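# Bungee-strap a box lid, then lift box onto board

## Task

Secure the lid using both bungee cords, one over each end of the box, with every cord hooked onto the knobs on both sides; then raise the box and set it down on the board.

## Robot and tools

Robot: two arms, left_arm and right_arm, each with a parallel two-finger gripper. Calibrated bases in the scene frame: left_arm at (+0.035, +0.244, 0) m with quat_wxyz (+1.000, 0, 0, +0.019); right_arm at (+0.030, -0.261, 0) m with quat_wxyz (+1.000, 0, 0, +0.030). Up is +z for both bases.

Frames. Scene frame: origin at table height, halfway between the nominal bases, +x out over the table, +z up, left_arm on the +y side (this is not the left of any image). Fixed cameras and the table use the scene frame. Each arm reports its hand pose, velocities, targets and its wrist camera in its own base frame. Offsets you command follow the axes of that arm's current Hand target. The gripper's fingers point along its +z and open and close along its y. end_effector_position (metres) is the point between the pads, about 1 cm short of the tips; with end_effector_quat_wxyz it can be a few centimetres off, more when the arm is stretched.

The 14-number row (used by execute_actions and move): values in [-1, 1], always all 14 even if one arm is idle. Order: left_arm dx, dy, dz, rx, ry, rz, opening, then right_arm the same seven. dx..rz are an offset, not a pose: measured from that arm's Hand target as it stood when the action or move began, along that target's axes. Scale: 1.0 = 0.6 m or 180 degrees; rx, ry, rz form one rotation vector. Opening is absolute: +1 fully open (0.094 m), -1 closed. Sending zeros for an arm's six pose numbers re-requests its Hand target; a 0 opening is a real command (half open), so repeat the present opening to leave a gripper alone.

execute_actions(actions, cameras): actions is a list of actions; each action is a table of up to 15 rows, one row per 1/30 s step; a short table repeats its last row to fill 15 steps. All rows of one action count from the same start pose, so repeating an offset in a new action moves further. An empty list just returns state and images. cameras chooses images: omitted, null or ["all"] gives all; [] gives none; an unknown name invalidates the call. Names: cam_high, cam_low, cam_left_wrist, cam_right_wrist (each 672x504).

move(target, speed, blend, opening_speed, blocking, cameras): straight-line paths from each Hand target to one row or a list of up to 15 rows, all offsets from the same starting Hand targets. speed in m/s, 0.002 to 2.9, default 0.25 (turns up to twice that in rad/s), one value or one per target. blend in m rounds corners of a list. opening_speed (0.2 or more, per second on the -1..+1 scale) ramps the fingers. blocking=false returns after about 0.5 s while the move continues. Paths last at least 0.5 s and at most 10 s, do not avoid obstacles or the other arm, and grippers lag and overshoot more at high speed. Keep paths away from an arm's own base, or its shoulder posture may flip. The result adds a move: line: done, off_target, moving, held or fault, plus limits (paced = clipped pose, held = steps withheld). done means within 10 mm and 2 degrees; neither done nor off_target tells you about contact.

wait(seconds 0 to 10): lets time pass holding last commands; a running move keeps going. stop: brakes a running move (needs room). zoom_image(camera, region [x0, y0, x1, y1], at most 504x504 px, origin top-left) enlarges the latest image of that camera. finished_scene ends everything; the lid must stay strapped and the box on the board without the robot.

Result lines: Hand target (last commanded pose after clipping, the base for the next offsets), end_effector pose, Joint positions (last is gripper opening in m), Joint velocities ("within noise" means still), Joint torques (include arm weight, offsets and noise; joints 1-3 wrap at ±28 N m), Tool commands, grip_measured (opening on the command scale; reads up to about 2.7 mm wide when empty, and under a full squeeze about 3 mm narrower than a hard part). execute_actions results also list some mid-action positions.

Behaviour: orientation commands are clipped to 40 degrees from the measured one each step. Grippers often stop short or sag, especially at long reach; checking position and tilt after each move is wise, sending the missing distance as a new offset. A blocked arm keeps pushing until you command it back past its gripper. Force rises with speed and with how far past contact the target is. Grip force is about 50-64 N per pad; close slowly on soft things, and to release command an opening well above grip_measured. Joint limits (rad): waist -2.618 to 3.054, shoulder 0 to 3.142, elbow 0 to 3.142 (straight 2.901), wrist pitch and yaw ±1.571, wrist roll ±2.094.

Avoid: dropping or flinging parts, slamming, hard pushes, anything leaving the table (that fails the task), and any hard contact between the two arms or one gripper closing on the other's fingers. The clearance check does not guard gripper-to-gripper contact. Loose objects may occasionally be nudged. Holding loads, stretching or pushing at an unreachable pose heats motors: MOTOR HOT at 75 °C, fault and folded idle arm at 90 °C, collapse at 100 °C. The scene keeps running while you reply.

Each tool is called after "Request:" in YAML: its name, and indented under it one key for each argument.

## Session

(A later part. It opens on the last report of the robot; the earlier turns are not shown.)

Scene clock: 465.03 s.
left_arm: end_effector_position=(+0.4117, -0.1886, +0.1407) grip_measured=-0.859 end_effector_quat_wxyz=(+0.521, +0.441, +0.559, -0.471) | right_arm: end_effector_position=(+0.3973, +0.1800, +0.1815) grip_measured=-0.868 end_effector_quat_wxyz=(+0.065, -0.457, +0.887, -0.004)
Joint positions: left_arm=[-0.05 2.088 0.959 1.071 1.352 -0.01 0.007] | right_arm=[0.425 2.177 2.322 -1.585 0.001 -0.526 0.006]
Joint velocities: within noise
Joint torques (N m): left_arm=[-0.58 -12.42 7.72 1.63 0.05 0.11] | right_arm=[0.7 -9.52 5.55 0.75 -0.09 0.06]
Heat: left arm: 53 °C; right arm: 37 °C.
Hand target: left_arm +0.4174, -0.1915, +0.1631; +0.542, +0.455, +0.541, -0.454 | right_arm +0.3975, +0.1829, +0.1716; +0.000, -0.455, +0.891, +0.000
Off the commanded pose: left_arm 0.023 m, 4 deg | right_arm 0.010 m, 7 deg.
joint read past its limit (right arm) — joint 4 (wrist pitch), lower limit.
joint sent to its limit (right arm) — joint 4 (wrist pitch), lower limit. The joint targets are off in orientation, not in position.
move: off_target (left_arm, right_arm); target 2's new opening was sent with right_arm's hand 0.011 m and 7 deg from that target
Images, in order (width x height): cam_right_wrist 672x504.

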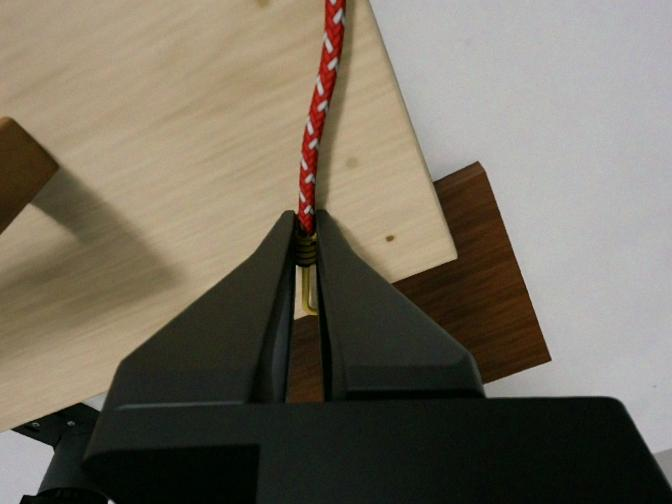

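Request:
move:
  target:
    - [0, 0, 0, 0, 0, 0, -0.95, 0.0498, -0.0247, -0.0723, -0.0444, -0.21, -0.04, -0.95]
    - [0, 0, 0, 0, 0, 0, -0.95, 0.131, -0.069, -0.0557, -0.111, -0.5247, -0.1, -0.95]
  speed: [0.12, 0.15]

Request:
zoom_image:
  camera: "cam_right_wrist"
  region: [200, 130, 420, 330]

Scene clock: 479.23 s.
left_arm: end_effector_position=(+0.4113, -0.1934, +0.1423) grip_measured=-0.859 end_effector_quat_wxyz=(+0.521, +0.442, +0.558, -0.471) | right_arm: end_effector_position=(+0.3812, +0.1201, +0.2044) grip_measured=-0.871 end_effector_quat_wxyz=(+0.504, -0.458, +0.590, +0.433)
Joint positions: left_arm=[-0.062 2.085 0.962 1.066 1.344 -0.01 0.007] | right_arm=[-0.135 1.783 1.209 -0.483 -1.436 -1.005 0.006]
Joint velocities: within noise
Joint torques (N m): left_arm=[0.38 -12.19 7.58 1.64 0.13 0.15] | right_arm=[-0.8 -8.55 6.83 1.15 -0.58 -0.07]
Heat: left arm: 55 °C; right arm: 38 °C.
Hand target: left_arm +0.4175, -0.1914, +0.1631; +0.542, +0.455, +0.541, -0.454 | right_arm +0.3826, +0.1154, +0.2058; +0.509, -0.456, +0.590, +0.430 (not the last commanded pose)
Off the commanded pose: left_arm 0.022 m, 4 deg | right_arm 0.025 m, 13 deg.
move: held (right_arm; a check stopped the path), off_target (left_arm); path passed 1 of 2 targets; limits=held
pose unreachable (right arm): on one or more control steps of this call, first in action 0 (counted from 0), this arm could not follow its commanded pose, so it was not sent that pose on those steps. It may still have moved: this result reports where it is.
cause: moving toward the commanded pose would bring two parts of the arm too close to each other (its wrist (the part past joint 4) and its wrist camera, with joints 5 (wrist yaw) and 6 (wrist roll) between them).

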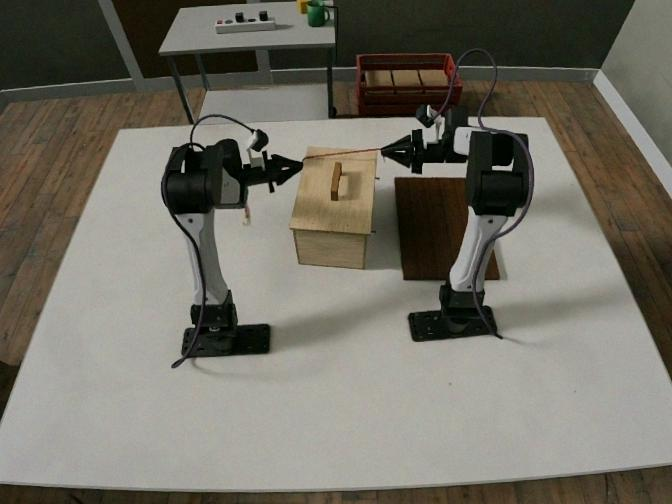

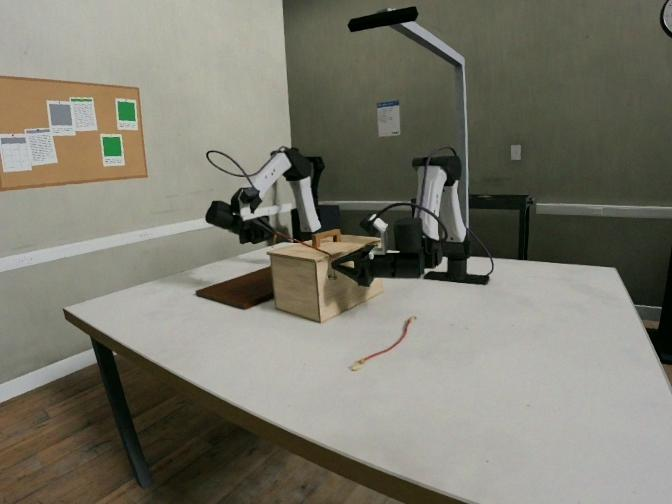

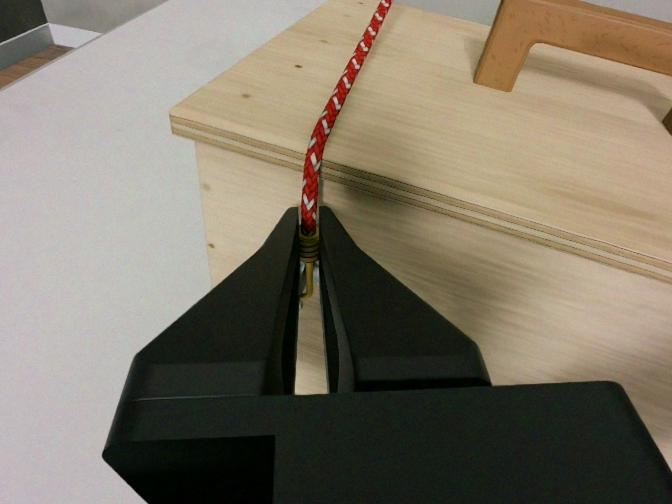

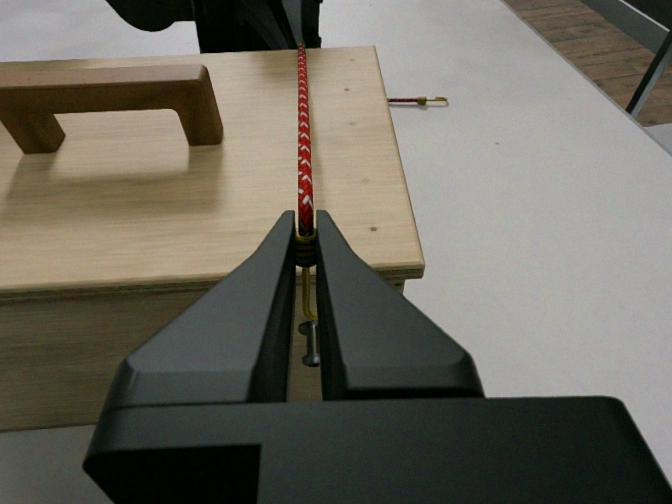

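Scaled by 2.291.

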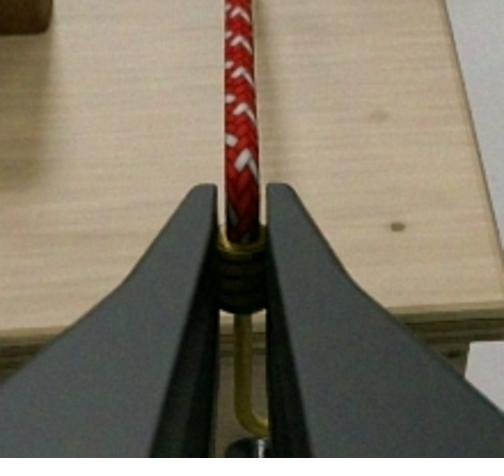

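Request:
move:
  target: [0, 0, 0, 0, 0, 0, -0.95, -0.0037, 0.0247, 0.0535, 0.1534, -0.0709, -0.0129, -0.95]
  speed: 0.15
  cameras: ["cam_right_wrist"]

Scene clock: 487.27 s.
left_arm: end_effector_position=(+0.4114, -0.1932, +0.1422) grip_measured=-0.859 end_effector_quat_wxyz=(+0.521, +0.442, +0.558, -0.472) | right_arm: end_effector_position=(+0.3747, +0.1500, +0.2072) grip_measured=-0.871 end_effector_quat_wxyz=(+0.671, -0.288, +0.607, +0.313)
Joint positions: left_arm=[-0.062 2.085 0.962 1.066 1.344 -0.01 0.007] | right_arm=[0.068 1.629 0.494 1.275 -0.807 0.095 0.006]
Joint velocities: within noise
Joint torques (N m): left_arm=[0.36 -12.16 7.6 1.65 0.13 0.15] | right_arm=[0.53 -4.37 4.86 2.37 0.11 0.01]
Heat: left arm: 57 °C; right arm: 37 °C.
Hand target: left_arm +0.4174, -0.1915, +0.1630; +0.542, +0.455, +0.541, -0.454 | right_arm +0.3750, +0.1501, +0.2051; +0.673, -0.283, +0.607, +0.314
Off the commanded pose: left_arm 0.022 m, 4 deg | right_arm 0.002 m, 1 deg.
move: off_target (left_arm)
Images, in order (width x height): cam_right_wrist 672x504.

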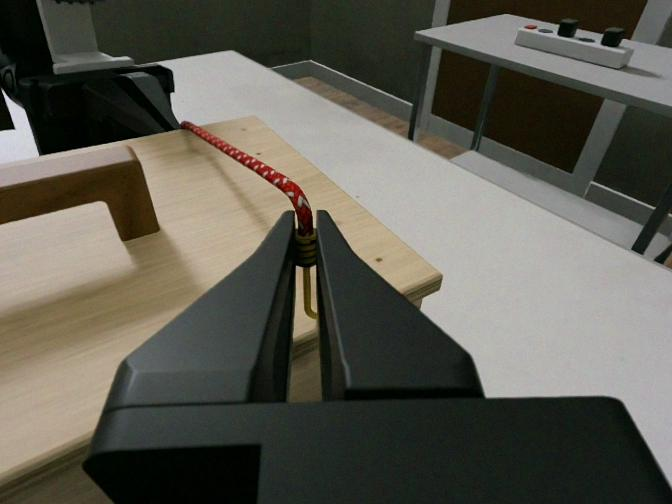

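Request:
move:
  target: [0.02, 0, 0, 0, 0, 0, -0.95, 0.0104, -0.0415, -0.0405, -0.1111, 0.0, 0.0, -0.95]
  speed: 0.12

Request:
zoom_image:
  camera: "cam_right_wrist"
  region: [230, 180, 400, 400]

Scene clock: 498.30 s.
left_arm: end_effector_position=(+0.4117, -0.1932, +0.1426) grip_measured=-0.859 end_effector_quat_wxyz=(+0.523, +0.442, +0.557, -0.470) | right_arm: end_effector_position=(+0.3736, +0.1252, +0.1834) grip_measured=-0.871 end_effector_quat_wxyz=(+0.579, -0.380, +0.573, +0.439)
Joint positions: left_arm=[-0.062 2.085 0.962 1.069 1.342 -0.01 0.007] | right_arm=[-0.115 1.898 0.687 1.46 -1.343 0.307 0.006]
Joint velocities: within noise
Joint torques (N m): left_arm=[0.34 -9.42 7.12 1.98 0.15 0.23] | right_arm=[-1.66 -6.42 7.01 2.66 0 0.05]
Heat: left arm: 59 °C; right arm: 38 °C.
Hand target: left_arm +0.4174, -0.1915, +0.1511; +0.542, +0.455, +0.541, -0.454 | right_arm +0.3790, +0.1160, +0.1962; +0.614, -0.395, +0.543, +0.415
Off the commanded pose: left_arm 0.010 m, 4 deg | right_arm 0.017 m, 6 deg.
joint sent to its limit (right arm) — joint 4 (wrist pitch), upper limit. The joint targets still meet the commanded pose.
move: off_target (left_arm, right_arm)

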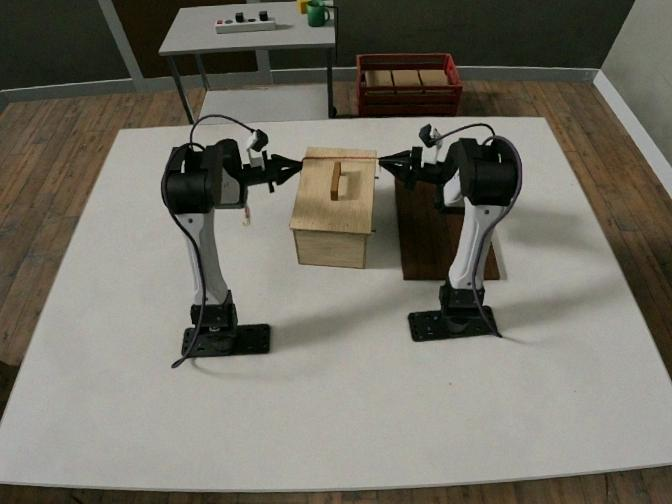

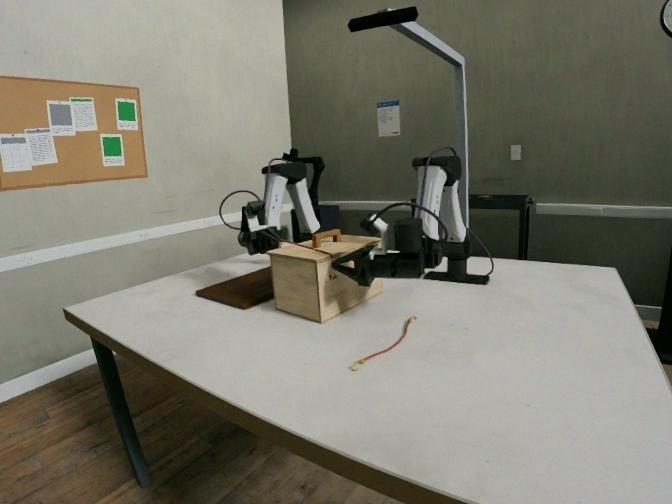

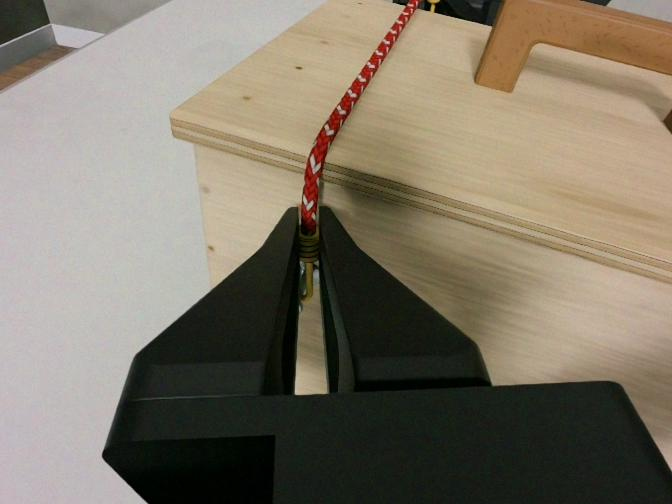

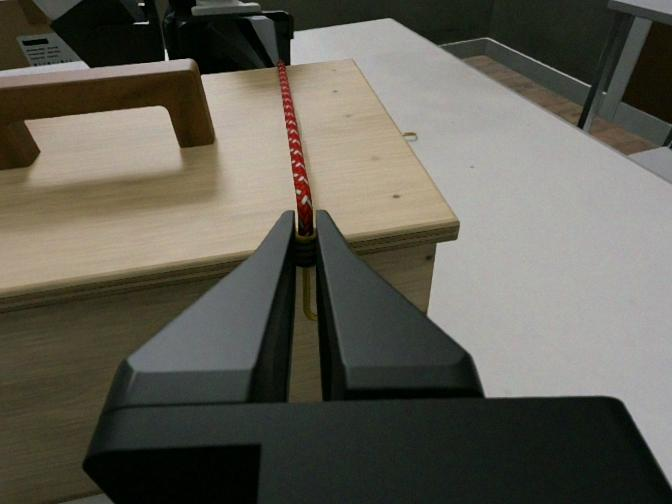

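Scaled by 2.291.

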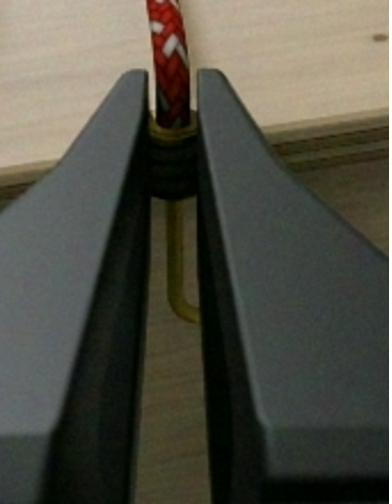

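Request:
move:
  target:
    - [0, 0, 0, 0, 0, 0, -0.95, 0.0087, -0.0225, -0.0245, -0.0112, 0.0311, 0.0115, -0.95]
    - [0, 0, 0, 0, 0, 0, -0.95, 0.0753, -0.019, -0.028, -0.0112, 0.0311, 0.0115, -0.95]
  speed: [0.1, 0.08]

Request:
zoom_image:
  camera: "cam_right_wrist"
  region: [230, 140, 400, 360]

Scene clock: 505.57 s.
left_arm: end_effector_position=(+0.4112, -0.1943, +0.1426) grip_measured=-0.859 end_effector_quat_wxyz=(+0.522, +0.444, +0.556, -0.470) | right_arm: end_effector_position=(+0.3829, +0.1107, +0.1559) grip_measured=-0.871 end_effector_quat_wxyz=(+0.571, -0.428, +0.560, +0.421)
Joint positions: left_arm=[-0.064 2.085 0.962 1.069 1.342 -0.008 0.007] | right_arm=[-0.161 1.964 0.762 1.258 -1.449 0.038 0.006]
Joint velocities: within noise
Joint torques (N m): left_arm=[0.57 -9.39 7.09 1.97 0.15 0.22] | right_arm=[-1.95 -7.34 4.78 1.42 0.01 -0.19]
Heat: left arm: 57 °C; right arm: 39 °C.
Hand target: left_arm +0.4174, -0.1915, +0.1511; +0.542, +0.455, +0.541, -0.454 | right_arm +0.3869, +0.1000, +0.1500; +0.572, -0.416, +0.572, +0.416
Off the commanded pose: left_arm 0.011 m, 4 deg | right_arm 0.013 m, 2 deg.
move: off_target (left_arm, right_arm)

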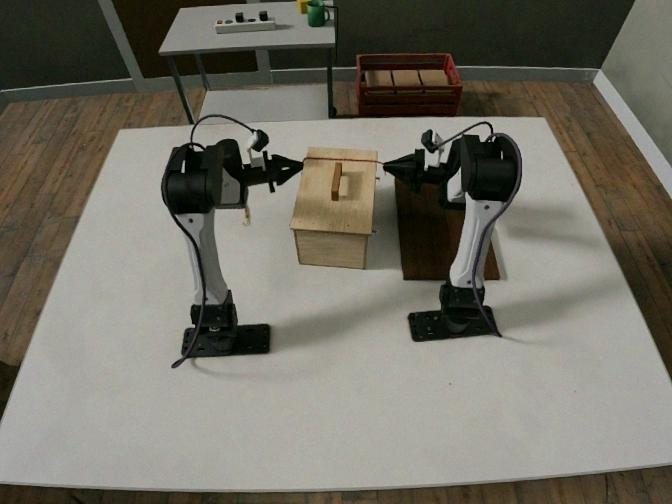

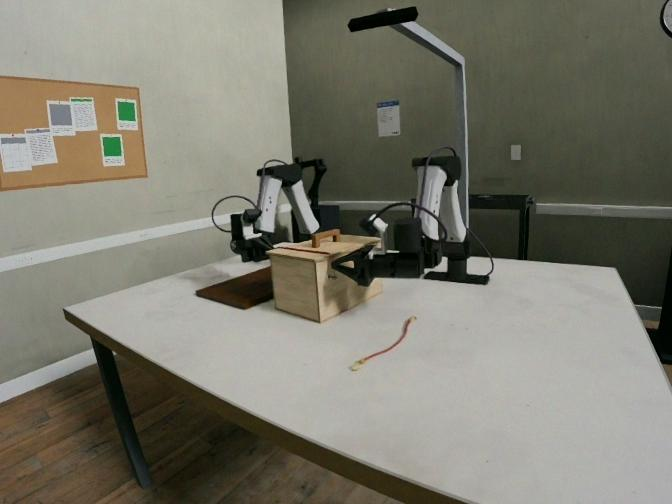

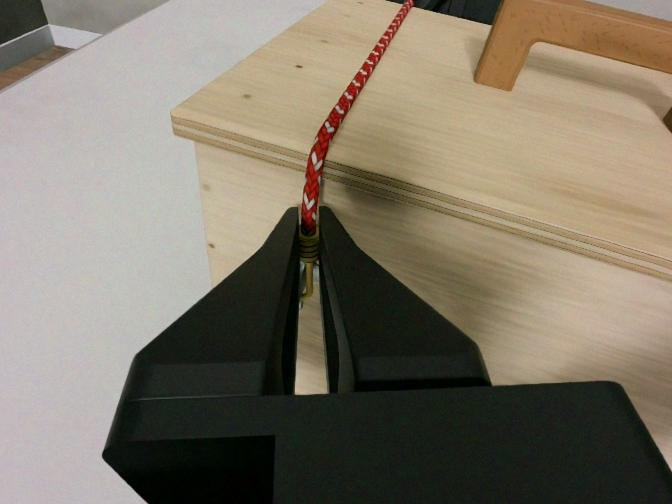

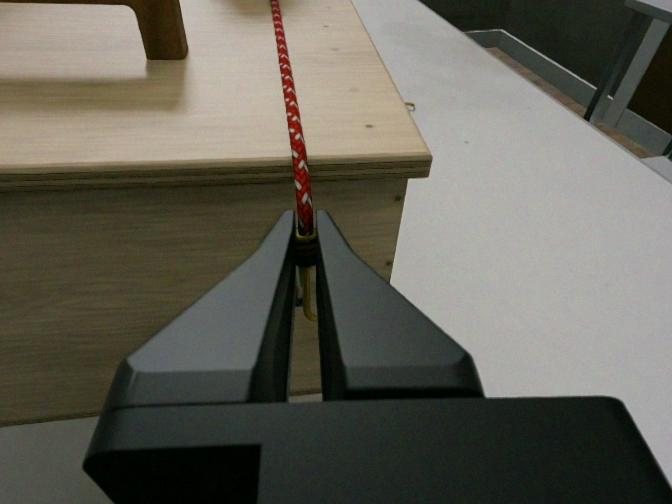

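Scaled by 2.291.

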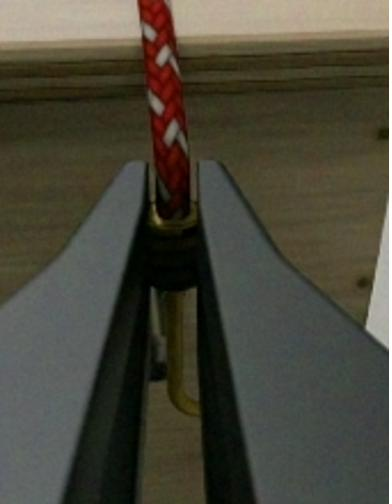

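Request:
move:
  target: [0, 0, 0, 0, 0, 0, -0.95, 0.0517, 0.011, -0.007, 0, 0, 0, -0.95]
  speed: 0.06
  cameras: ["cam_right_wrist", "cam_high", "cam_left_wrist"]

Request:
zoom_image:
  camera: "cam_right_wrist"
  region: [230, 140, 400, 360]

Scene clock: 511.90 s.
left_arm: end_effector_position=(+0.4112, -0.1943, +0.1426) grip_measured=-0.859 end_effector_quat_wxyz=(+0.522, +0.444, +0.556, -0.470) | right_arm: end_effector_position=(+0.3806, +0.1101, +0.1391) grip_measured=-0.871 end_effector_quat_wxyz=(+0.587, -0.445, +0.544, +0.402)
Joint positions: left_arm=[-0.064 2.085 0.962 1.069 1.342 -0.007 0.007] | right_arm=[-0.164 2.036 0.742 1.387 -1.449 0.008 0.006]
Joint velocities: within noise
Joint torques (N m): left_arm=[0.57 -9.4 7.08 1.97 0.15 0.21] | right_arm=[-2.44 -4.9 2.25 1.42 -0.06 -0.02]
Heat: left arm: 57 °C; right arm: 38 °C.
Hand target: left_arm +0.4174, -0.1915, +0.1511; +0.542, +0.455, +0.541, -0.454 | right_arm +0.3794, +0.0980, +0.1191; +0.572, -0.416, +0.572, +0.416
Off the commanded pose: left_arm 0.011 m, 4 deg | right_arm 0.024 m, 5 deg.
move: off_target (left_arm, right_arm)
Images, in order (width x height): cam_high 672x504, cam_left_wrist 672x504, cam_right_wrist 672x504.

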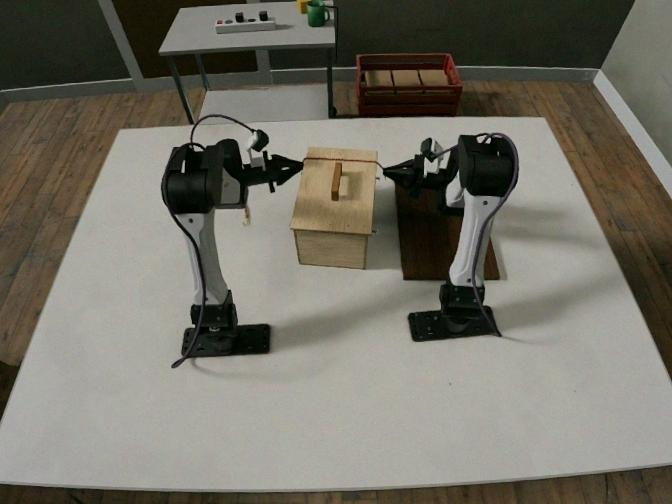

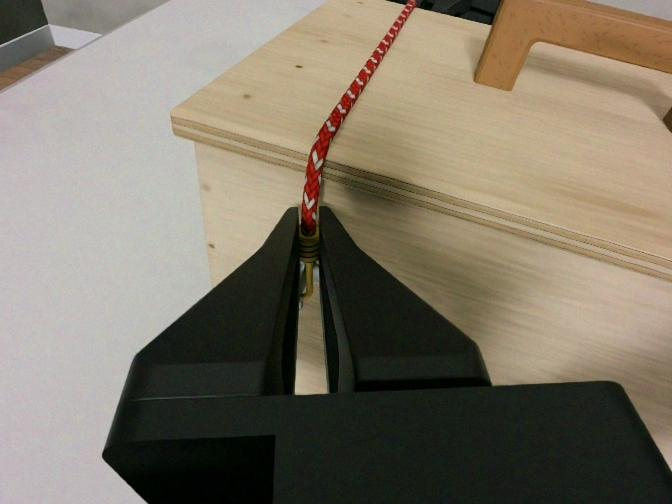

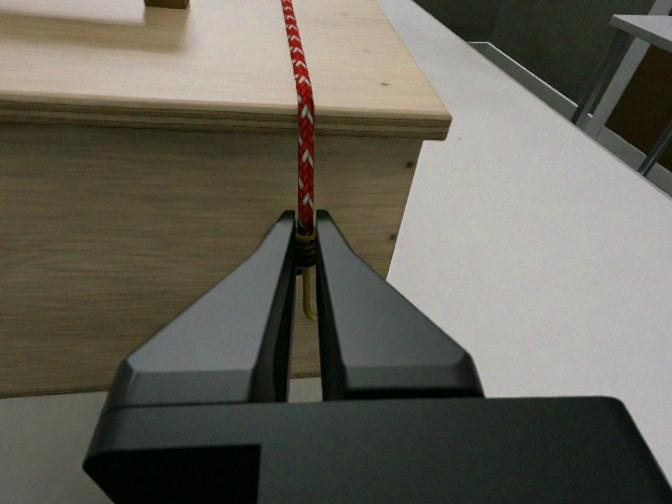

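Scaled by 2.291.

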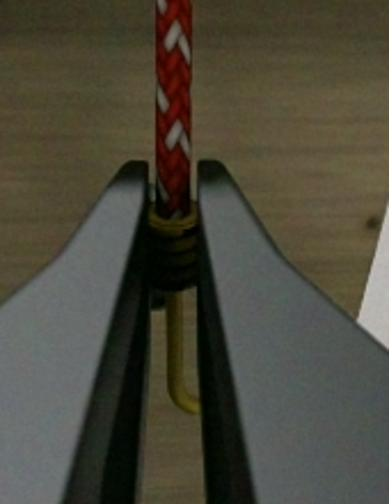

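Request:
move:
  target: [0, 0, 0, 0, 0, 0, -0.95, 0.0318, 0.0152, -0.0075, 0, 0, 0.028, -0.95]
  speed: 0.06
  cameras: ["cam_right_wrist", "cam_low"]

Request:
zoom_image:
  camera: "cam_right_wrist"
  region: [230, 140, 400, 360]

Scene clock: 518.13 s.
left_arm: end_effector_position=(+0.4111, -0.1947, +0.1427) grip_measured=-0.859 end_effector_quat_wxyz=(+0.523, +0.444, +0.555, -0.470) | right_arm: end_effector_position=(+0.3742, +0.1083, +0.1230) grip_measured=-0.871 end_effector_quat_wxyz=(+0.571, -0.420, +0.564, +0.423)
Joint positions: left_arm=[-0.066 2.085 0.962 1.071 1.341 -0.007 0.007] | right_arm=[-0.172 2.081 0.707 1.456 -1.449 0.08 0.006]
Joint velocities: within noise
Joint torques (N m): left_arm=[0.65 -9.39 7.09 1.96 0.16 0.21] | right_arm=[-2.59 -3.56 1.4 1.62 -0.15 0.03]
Heat: left arm: 56 °C; right arm: 37 °C.
Hand target: left_arm +0.4174, -0.1915, +0.1511; +0.542, +0.455, +0.541, -0.454 | right_arm +0.3693, +0.0965, +0.0999; +0.553, -0.390, +0.590, +0.440
Off the commanded pose: left_arm 0.011 m, 3 deg | right_arm 0.026 m, 5 deg.
move: off_target (left_arm, right_arm)
Images, in order (width x height): cam_low 672x504, cam_right_wrist 672x504.

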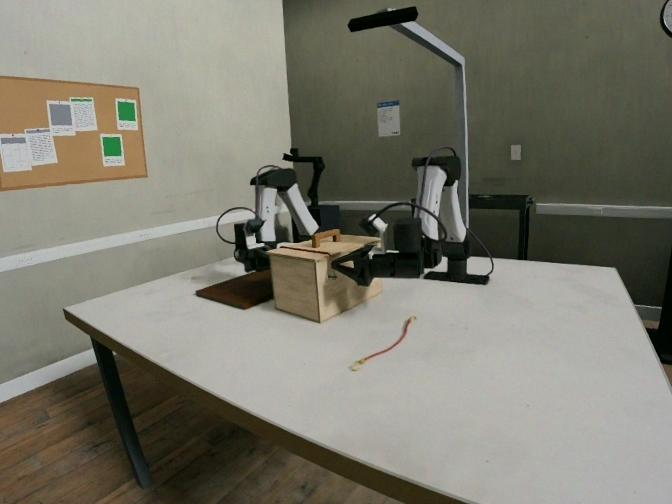

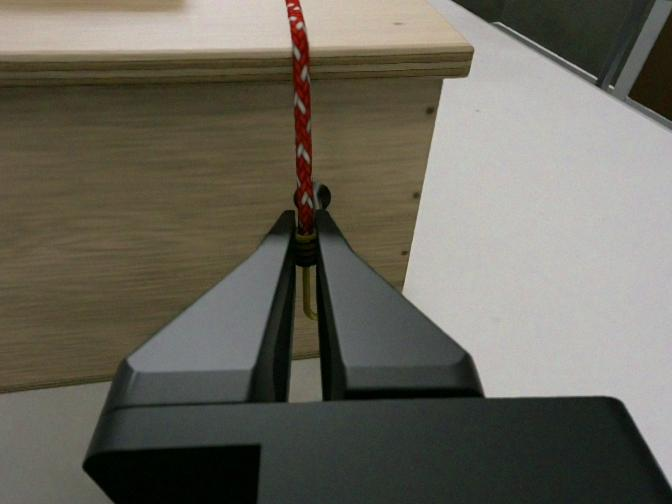

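Scaled by 2.291.

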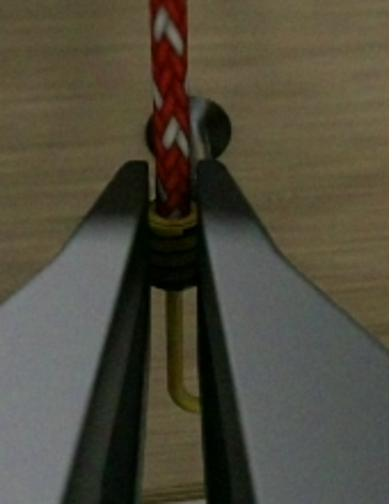

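Request:
move:
  target: [0, 0, 0, 0, 0, 0, -0.95, -0.0067, 0.0012, 0.0267, 0, 0, 0, -0.95]
  speed: 0.05
  cameras: ["cam_right_wrist", "cam_high"]

Request:
zoom_image:
  camera: "cam_right_wrist"
  region: [230, 140, 400, 360]

Scene clock: 525.03 s.
left_arm: end_effector_position=(+0.4111, -0.1947, +0.1427) grip_measured=-0.859 end_effector_quat_wxyz=(+0.523, +0.444, +0.555, -0.470) | right_arm: end_effector_position=(+0.3764, +0.1142, +0.1234) grip_measured=-0.871 end_effector_quat_wxyz=(+0.572, -0.417, +0.566, +0.423)
Joint positions: left_arm=[-0.066 2.085 0.962 1.071 1.341 -0.006 0.007] | right_arm=[-0.152 2.081 0.707 1.456 -1.423 0.082 0.006]
Joint velocities: within noise
Joint torques (N m): left_arm=[0.68 -9.4 7.09 1.96 0.16 0.2] | right_arm=[-0.34 -4.81 2.03 1.43 0.04 0]
Heat: left arm: 55 °C; right arm: 37 °C.
Hand target: left_arm +0.4174, -0.1915, +0.1510; +0.542, +0.455, +0.542, -0.454 | right_arm +0.3740, +0.1119, +0.1040; +0.553, -0.390, +0.590, +0.440
Off the commanded pose: left_arm 0.011 m, 3 deg | right_arm 0.020 m, 5 deg.
move: off_target (left_arm, right_arm)
Images, in order (width x height): cam_high 672x504, cam_right_wrist 672x504.

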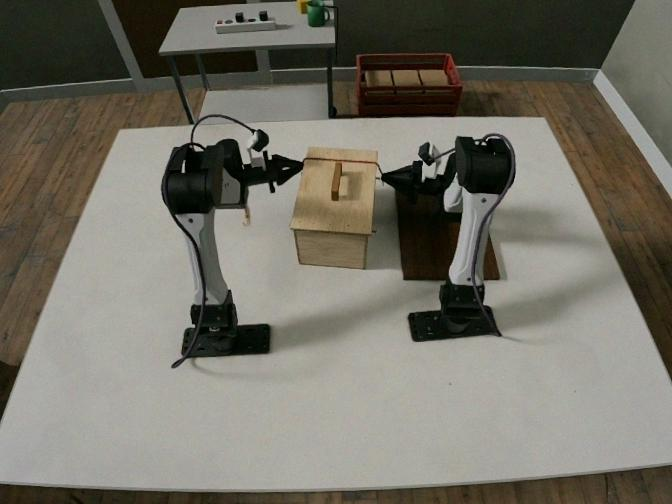

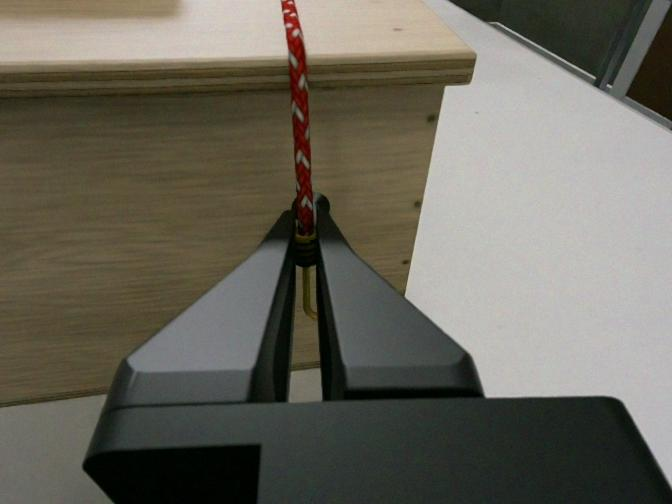

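Scaled by 2.291.

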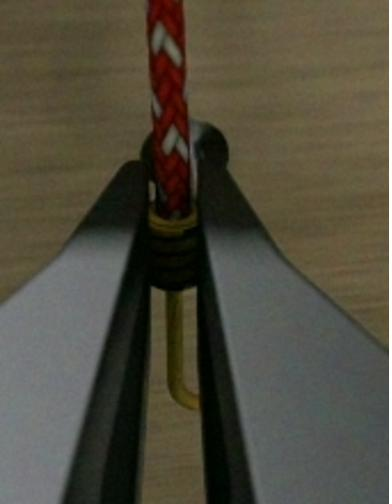

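Request:
wait:
  seconds: 0.1

Scene clock: 532.53 s.
left_arm: end_effector_position=(+0.4111, -0.1947, +0.1427) grip_measured=-0.859 end_effector_quat_wxyz=(+0.523, +0.444, +0.555, -0.470) | right_arm: end_effector_position=(+0.3764, +0.1141, +0.1234) grip_measured=-0.871 end_effector_quat_wxyz=(+0.572, -0.417, +0.566, +0.423)
Joint positions: left_arm=[-0.066 2.085 0.962 1.071 1.341 -0.006 0.007] | right_arm=[-0.152 2.081 0.707 1.456 -1.422 0.082 0.006]
Joint velocities: within noise
Joint torques (N m): left_arm=[0.65 -9.42 7.09 1.96 0.15 0.19] | right_arm=[-0.34 -4.82 2.06 1.43 0.05 0]
Heat: left arm: 55 °C; right arm: 37 °C.
Hand target: left_arm +0.4174, -0.1915, +0.1510; +0.542, +0.455, +0.541, -0.454 | right_arm +0.3739, +0.1119, +0.1040; +0.553, -0.390, +0.590, +0.440
Tool commands: left_gripper/opening=-0.95 right_gripper/opening=-0.95
Off the commanded pose: left_arm 0.011 m, 3 deg | right_arm 0.020 m, 5 deg.
wait: 0.10 s; at rest from the start

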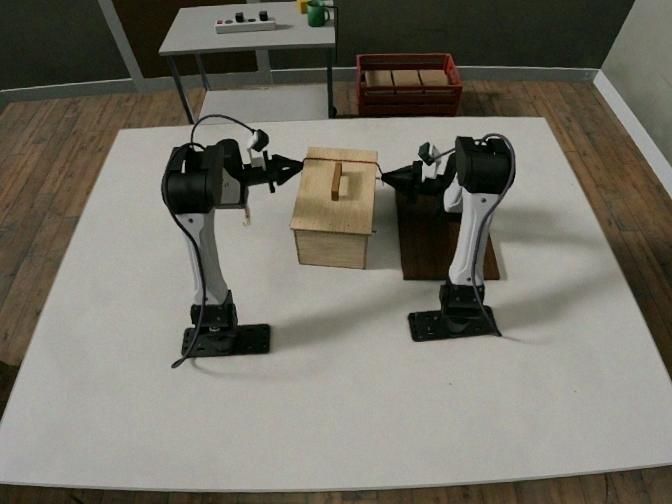

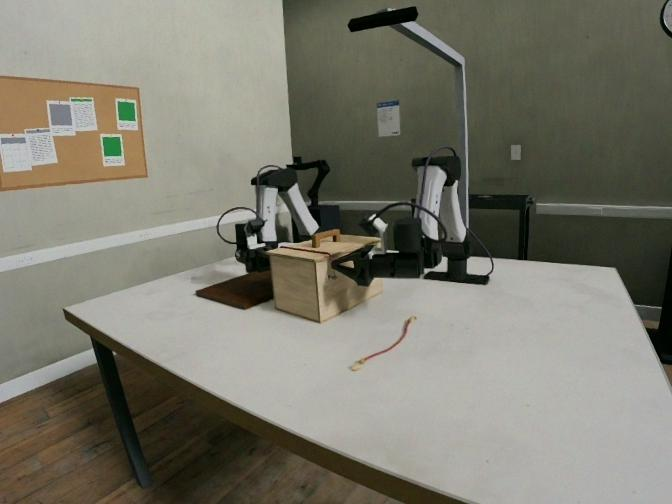

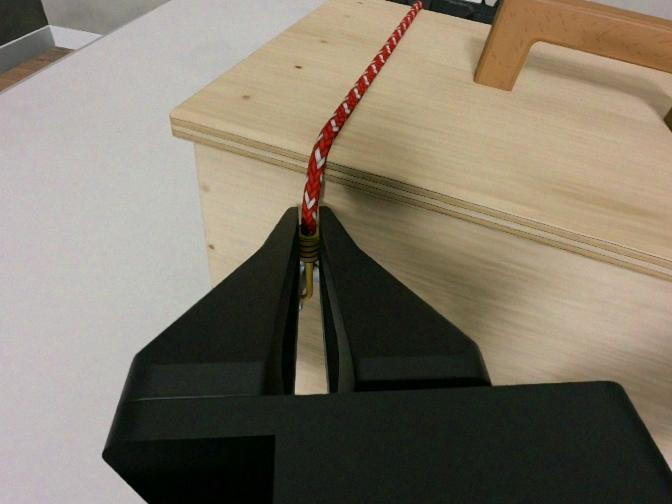

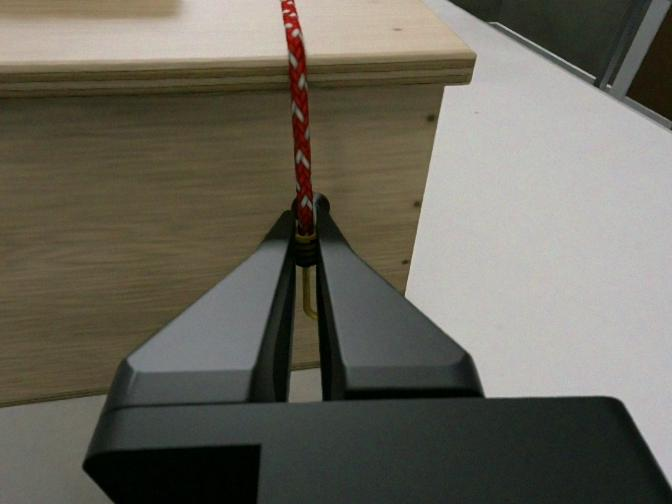

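Request:
zoom_image:
  camera: "cam_right_wrist"
  region: [240, 150, 370, 340]

Scaled by 2.653.

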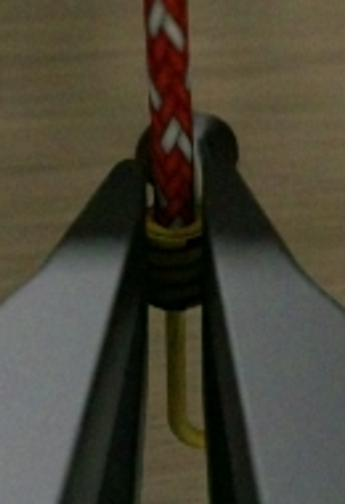

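Request:
zoom_image:
  camera: "cam_right_wrist"
  region: [280, 180, 345, 245]

Request:
zoom_image:
  camera: "cam_left_wrist"
  region: [250, 190, 370, 320]

Scaled by 7.754.

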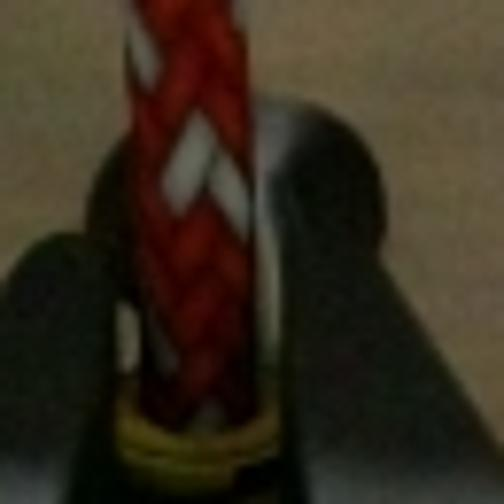

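Scaled by 3.877.

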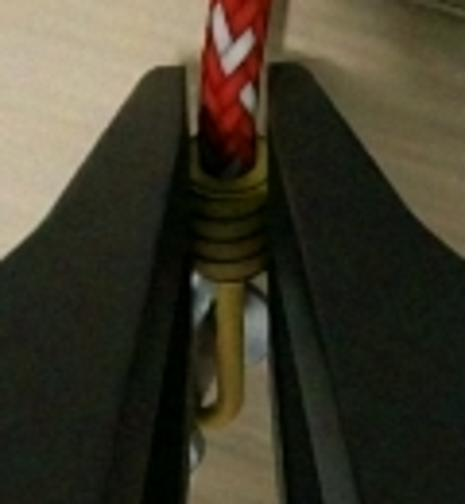

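Request:
zoom_image:
  camera: "cam_right_wrist"
  region: [0, 0, 500, 130]

Request:
zoom_image:
  camera: "cam_right_wrist"
  region: [0, 320, 500, 450]

Scaled by 1.008.

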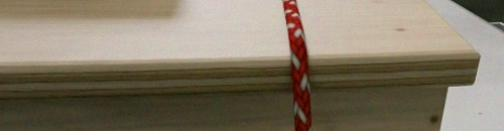

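Scaled by 1.008.

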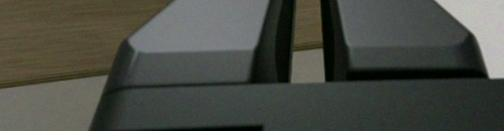

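Request:
zoom_image:
  camera: "cam_high"
  region: [270, 130, 410, 280]

Request:
zoom_image:
  camera: "cam_low"
  region: [240, 210, 400, 340]

Request:
zoom_image:
  camera: "cam_right_wrist"
  region: [350, 60, 500, 310]

Scaled by 3.360.

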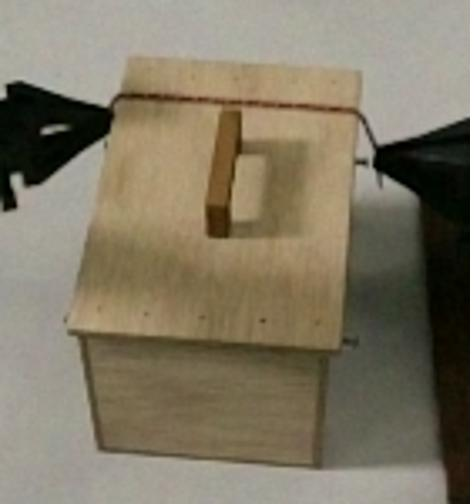

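Scaled by 3.150.

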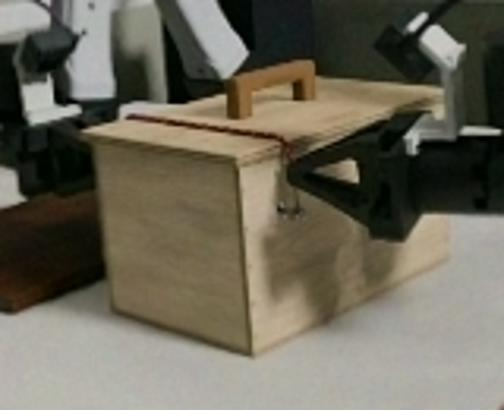

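Scaled by 2.016.

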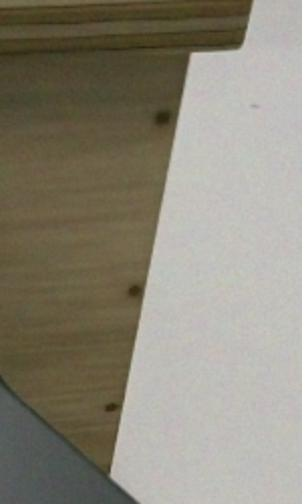

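Request:
zoom_image:
  camera: "cam_right_wrist"
  region: [0, 370, 120, 430]

Request:
zoom_image:
  camera: "cam_right_wrist"
  region: [285, 330, 345, 400]

Request:
zoom_image:
  camera: "cam_right_wrist"
  region: [0, 60, 120, 120]

Request:
zoom_image:
  camera: "cam_right_wrist"
  region: [370, 50, 490, 110]

Scaled by 4.200.

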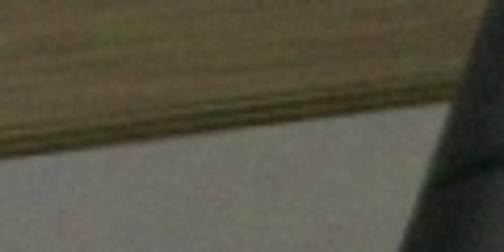

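Scaled by 7.200.

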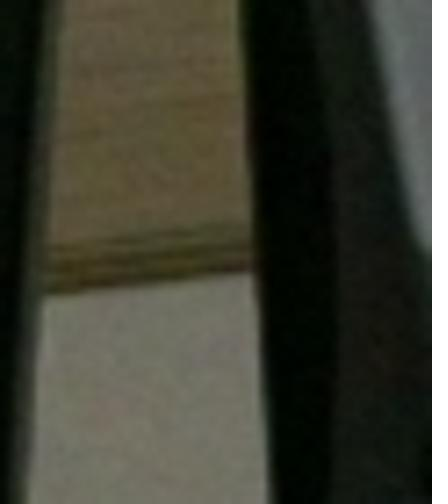

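Scaled by 4.200.

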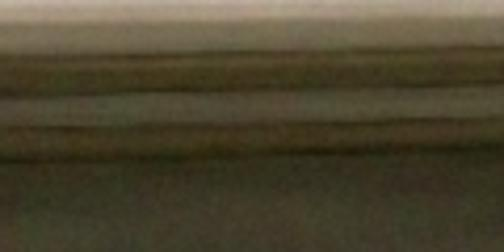

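Scaled by 4.200.

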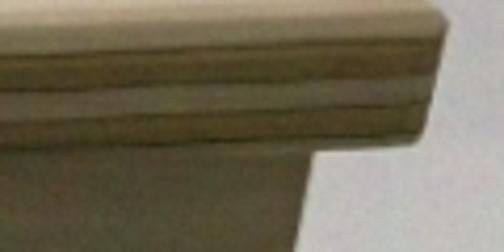

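Request:
zoom_image:
  camera: "cam_low"
  region: [310, 190, 430, 300]

Request:
zoom_image:
  camera: "cam_high"
  region: [340, 120, 480, 230]

Scaled by 4.200.

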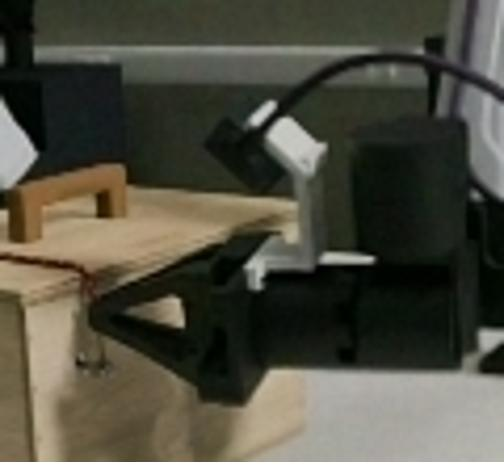

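Scaled by 3.600.

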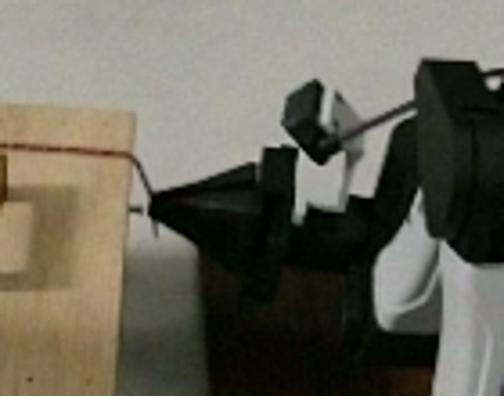

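Request:
move:
  target: [0,0,0,0,0,0,-0.95,-0.0167,0,0,0,0,0,-0.95]
  speed: 0.05
  cameras: ["cam_right_wrist"]

Request:
zoom_image:
  camera: "cam_right_wrist"
  region: [240, 150, 370, 340]

Scene clock: 591.80 s.
left_arm: end_effector_position=(+0.4111, -0.1947, +0.1427) grip_measured=-0.859 end_effector_quat_wxyz=(+0.523, +0.445, +0.555, -0.470) | right_arm: end_effector_position=(+0.3764, +0.1141, +0.1233) grip_measured=-0.871 end_effector_quat_wxyz=(+0.569, -0.412, +0.570, +0.427)
Joint positions: left_arm=[-0.066 2.085 0.962 1.071 1.341 -0.006 0.007] | right_arm=[-0.152 2.081 0.707 1.455 -1.422 0.099 0.006]
Joint velocities: within noise
Joint torques (N m): left_arm=[0.66 -9.4 7.08 1.96 0.16 0.19] | right_arm=[-0.36 -7.79 2.54 1.29 0.05 0.02]
Heat: left arm: 54 °C; right arm: 36 °C.
Hand target: left_arm +0.4174, -0.1915, +0.1510; +0.542, +0.455, +0.542, -0.454 | right_arm +0.3748, +0.1116, +0.1140; +0.553, -0.390, +0.590, +0.440
Off the commanded pose: left_arm 0.011 m, 3 deg | right_arm 0.010 m, 4 deg.
move: off_target (left_arm, right_arm)
Images, in order (width x height): cam_right_wrist 672x504.

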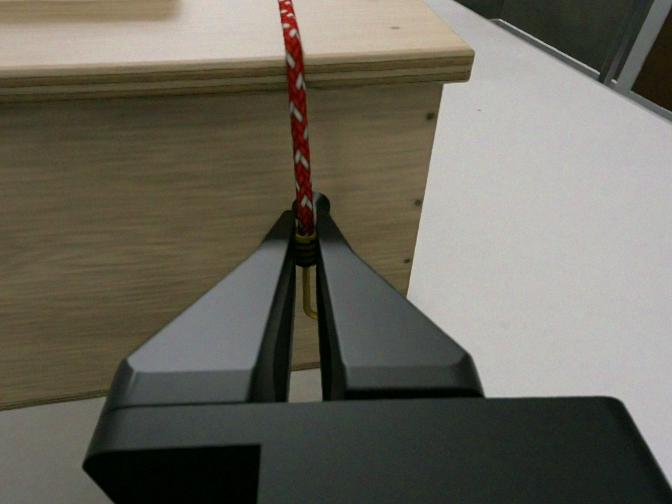

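Scaled by 2.653.

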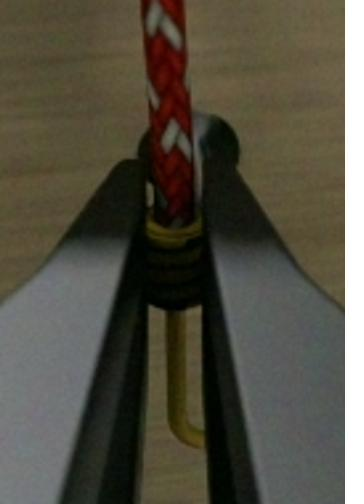

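Request:
move:
  target: [0,0,0,0,0,0,-0.95,-0.02,0,0,0,0,0,-0.95]
  speed: 0.05
  cameras: ["cam_right_wrist"]

Request:
zoom_image:
  camera: "cam_right_wrist"
  region: [240, 150, 370, 340]

Scene clock: 593.77 s.
left_arm: end_effector_position=(+0.4111, -0.1947, +0.1427) grip_measured=-0.859 end_effector_quat_wxyz=(+0.523, +0.445, +0.555, -0.469) | right_arm: end_effector_position=(+0.3763, +0.1142, +0.1292) grip_measured=-0.871 end_effector_quat_wxyz=(+0.566, -0.407, +0.572, +0.432)
Joint positions: left_arm=[-0.066 2.085 0.962 1.071 1.341 -0.005 0.007] | right_arm=[-0.152 2.06 0.707 1.444 -1.422 0.124 0.006]
Joint velocities: within noise
Joint torques (N m): left_arm=[0.66 -9.39 7.09 1.96 0.16 0.19] | right_arm=[-0.42 -9.44 3.15 1.22 0.04 0.02]
Heat: left arm: 54 °C; right arm: 36 °C.
Hand target: left_arm +0.4174, -0.1915, +0.1510; +0.542, +0.455, +0.541, -0.454 | right_arm +0.3758, +0.1113, +0.1260; +0.553, -0.391, +0.590, +0.440
Off the commanded pose: left_arm 0.011 m, 3 deg | right_arm 0.004 m, 3 deg.
move: off_target (left_arm, right_arm)
Images, in order (width x height): cam_right_wrist 672x504.

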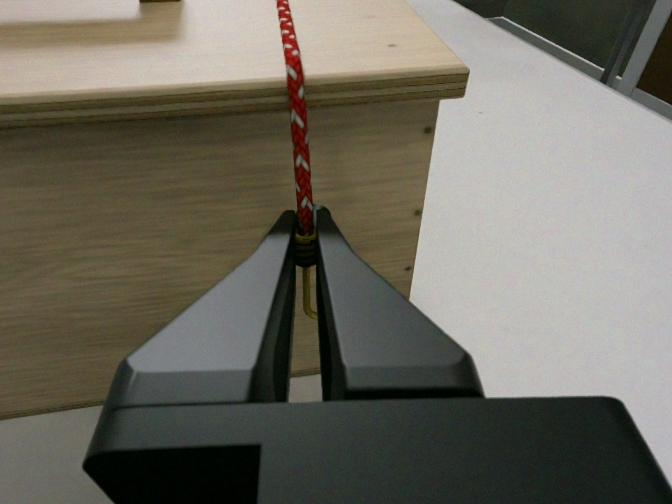

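Scaled by 2.653.

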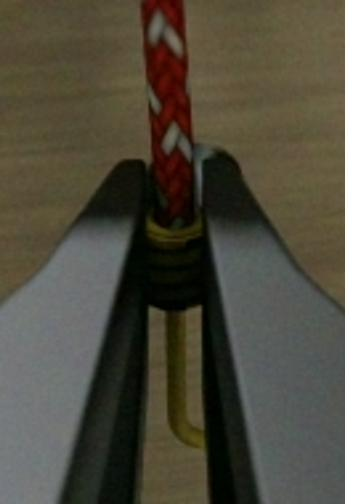

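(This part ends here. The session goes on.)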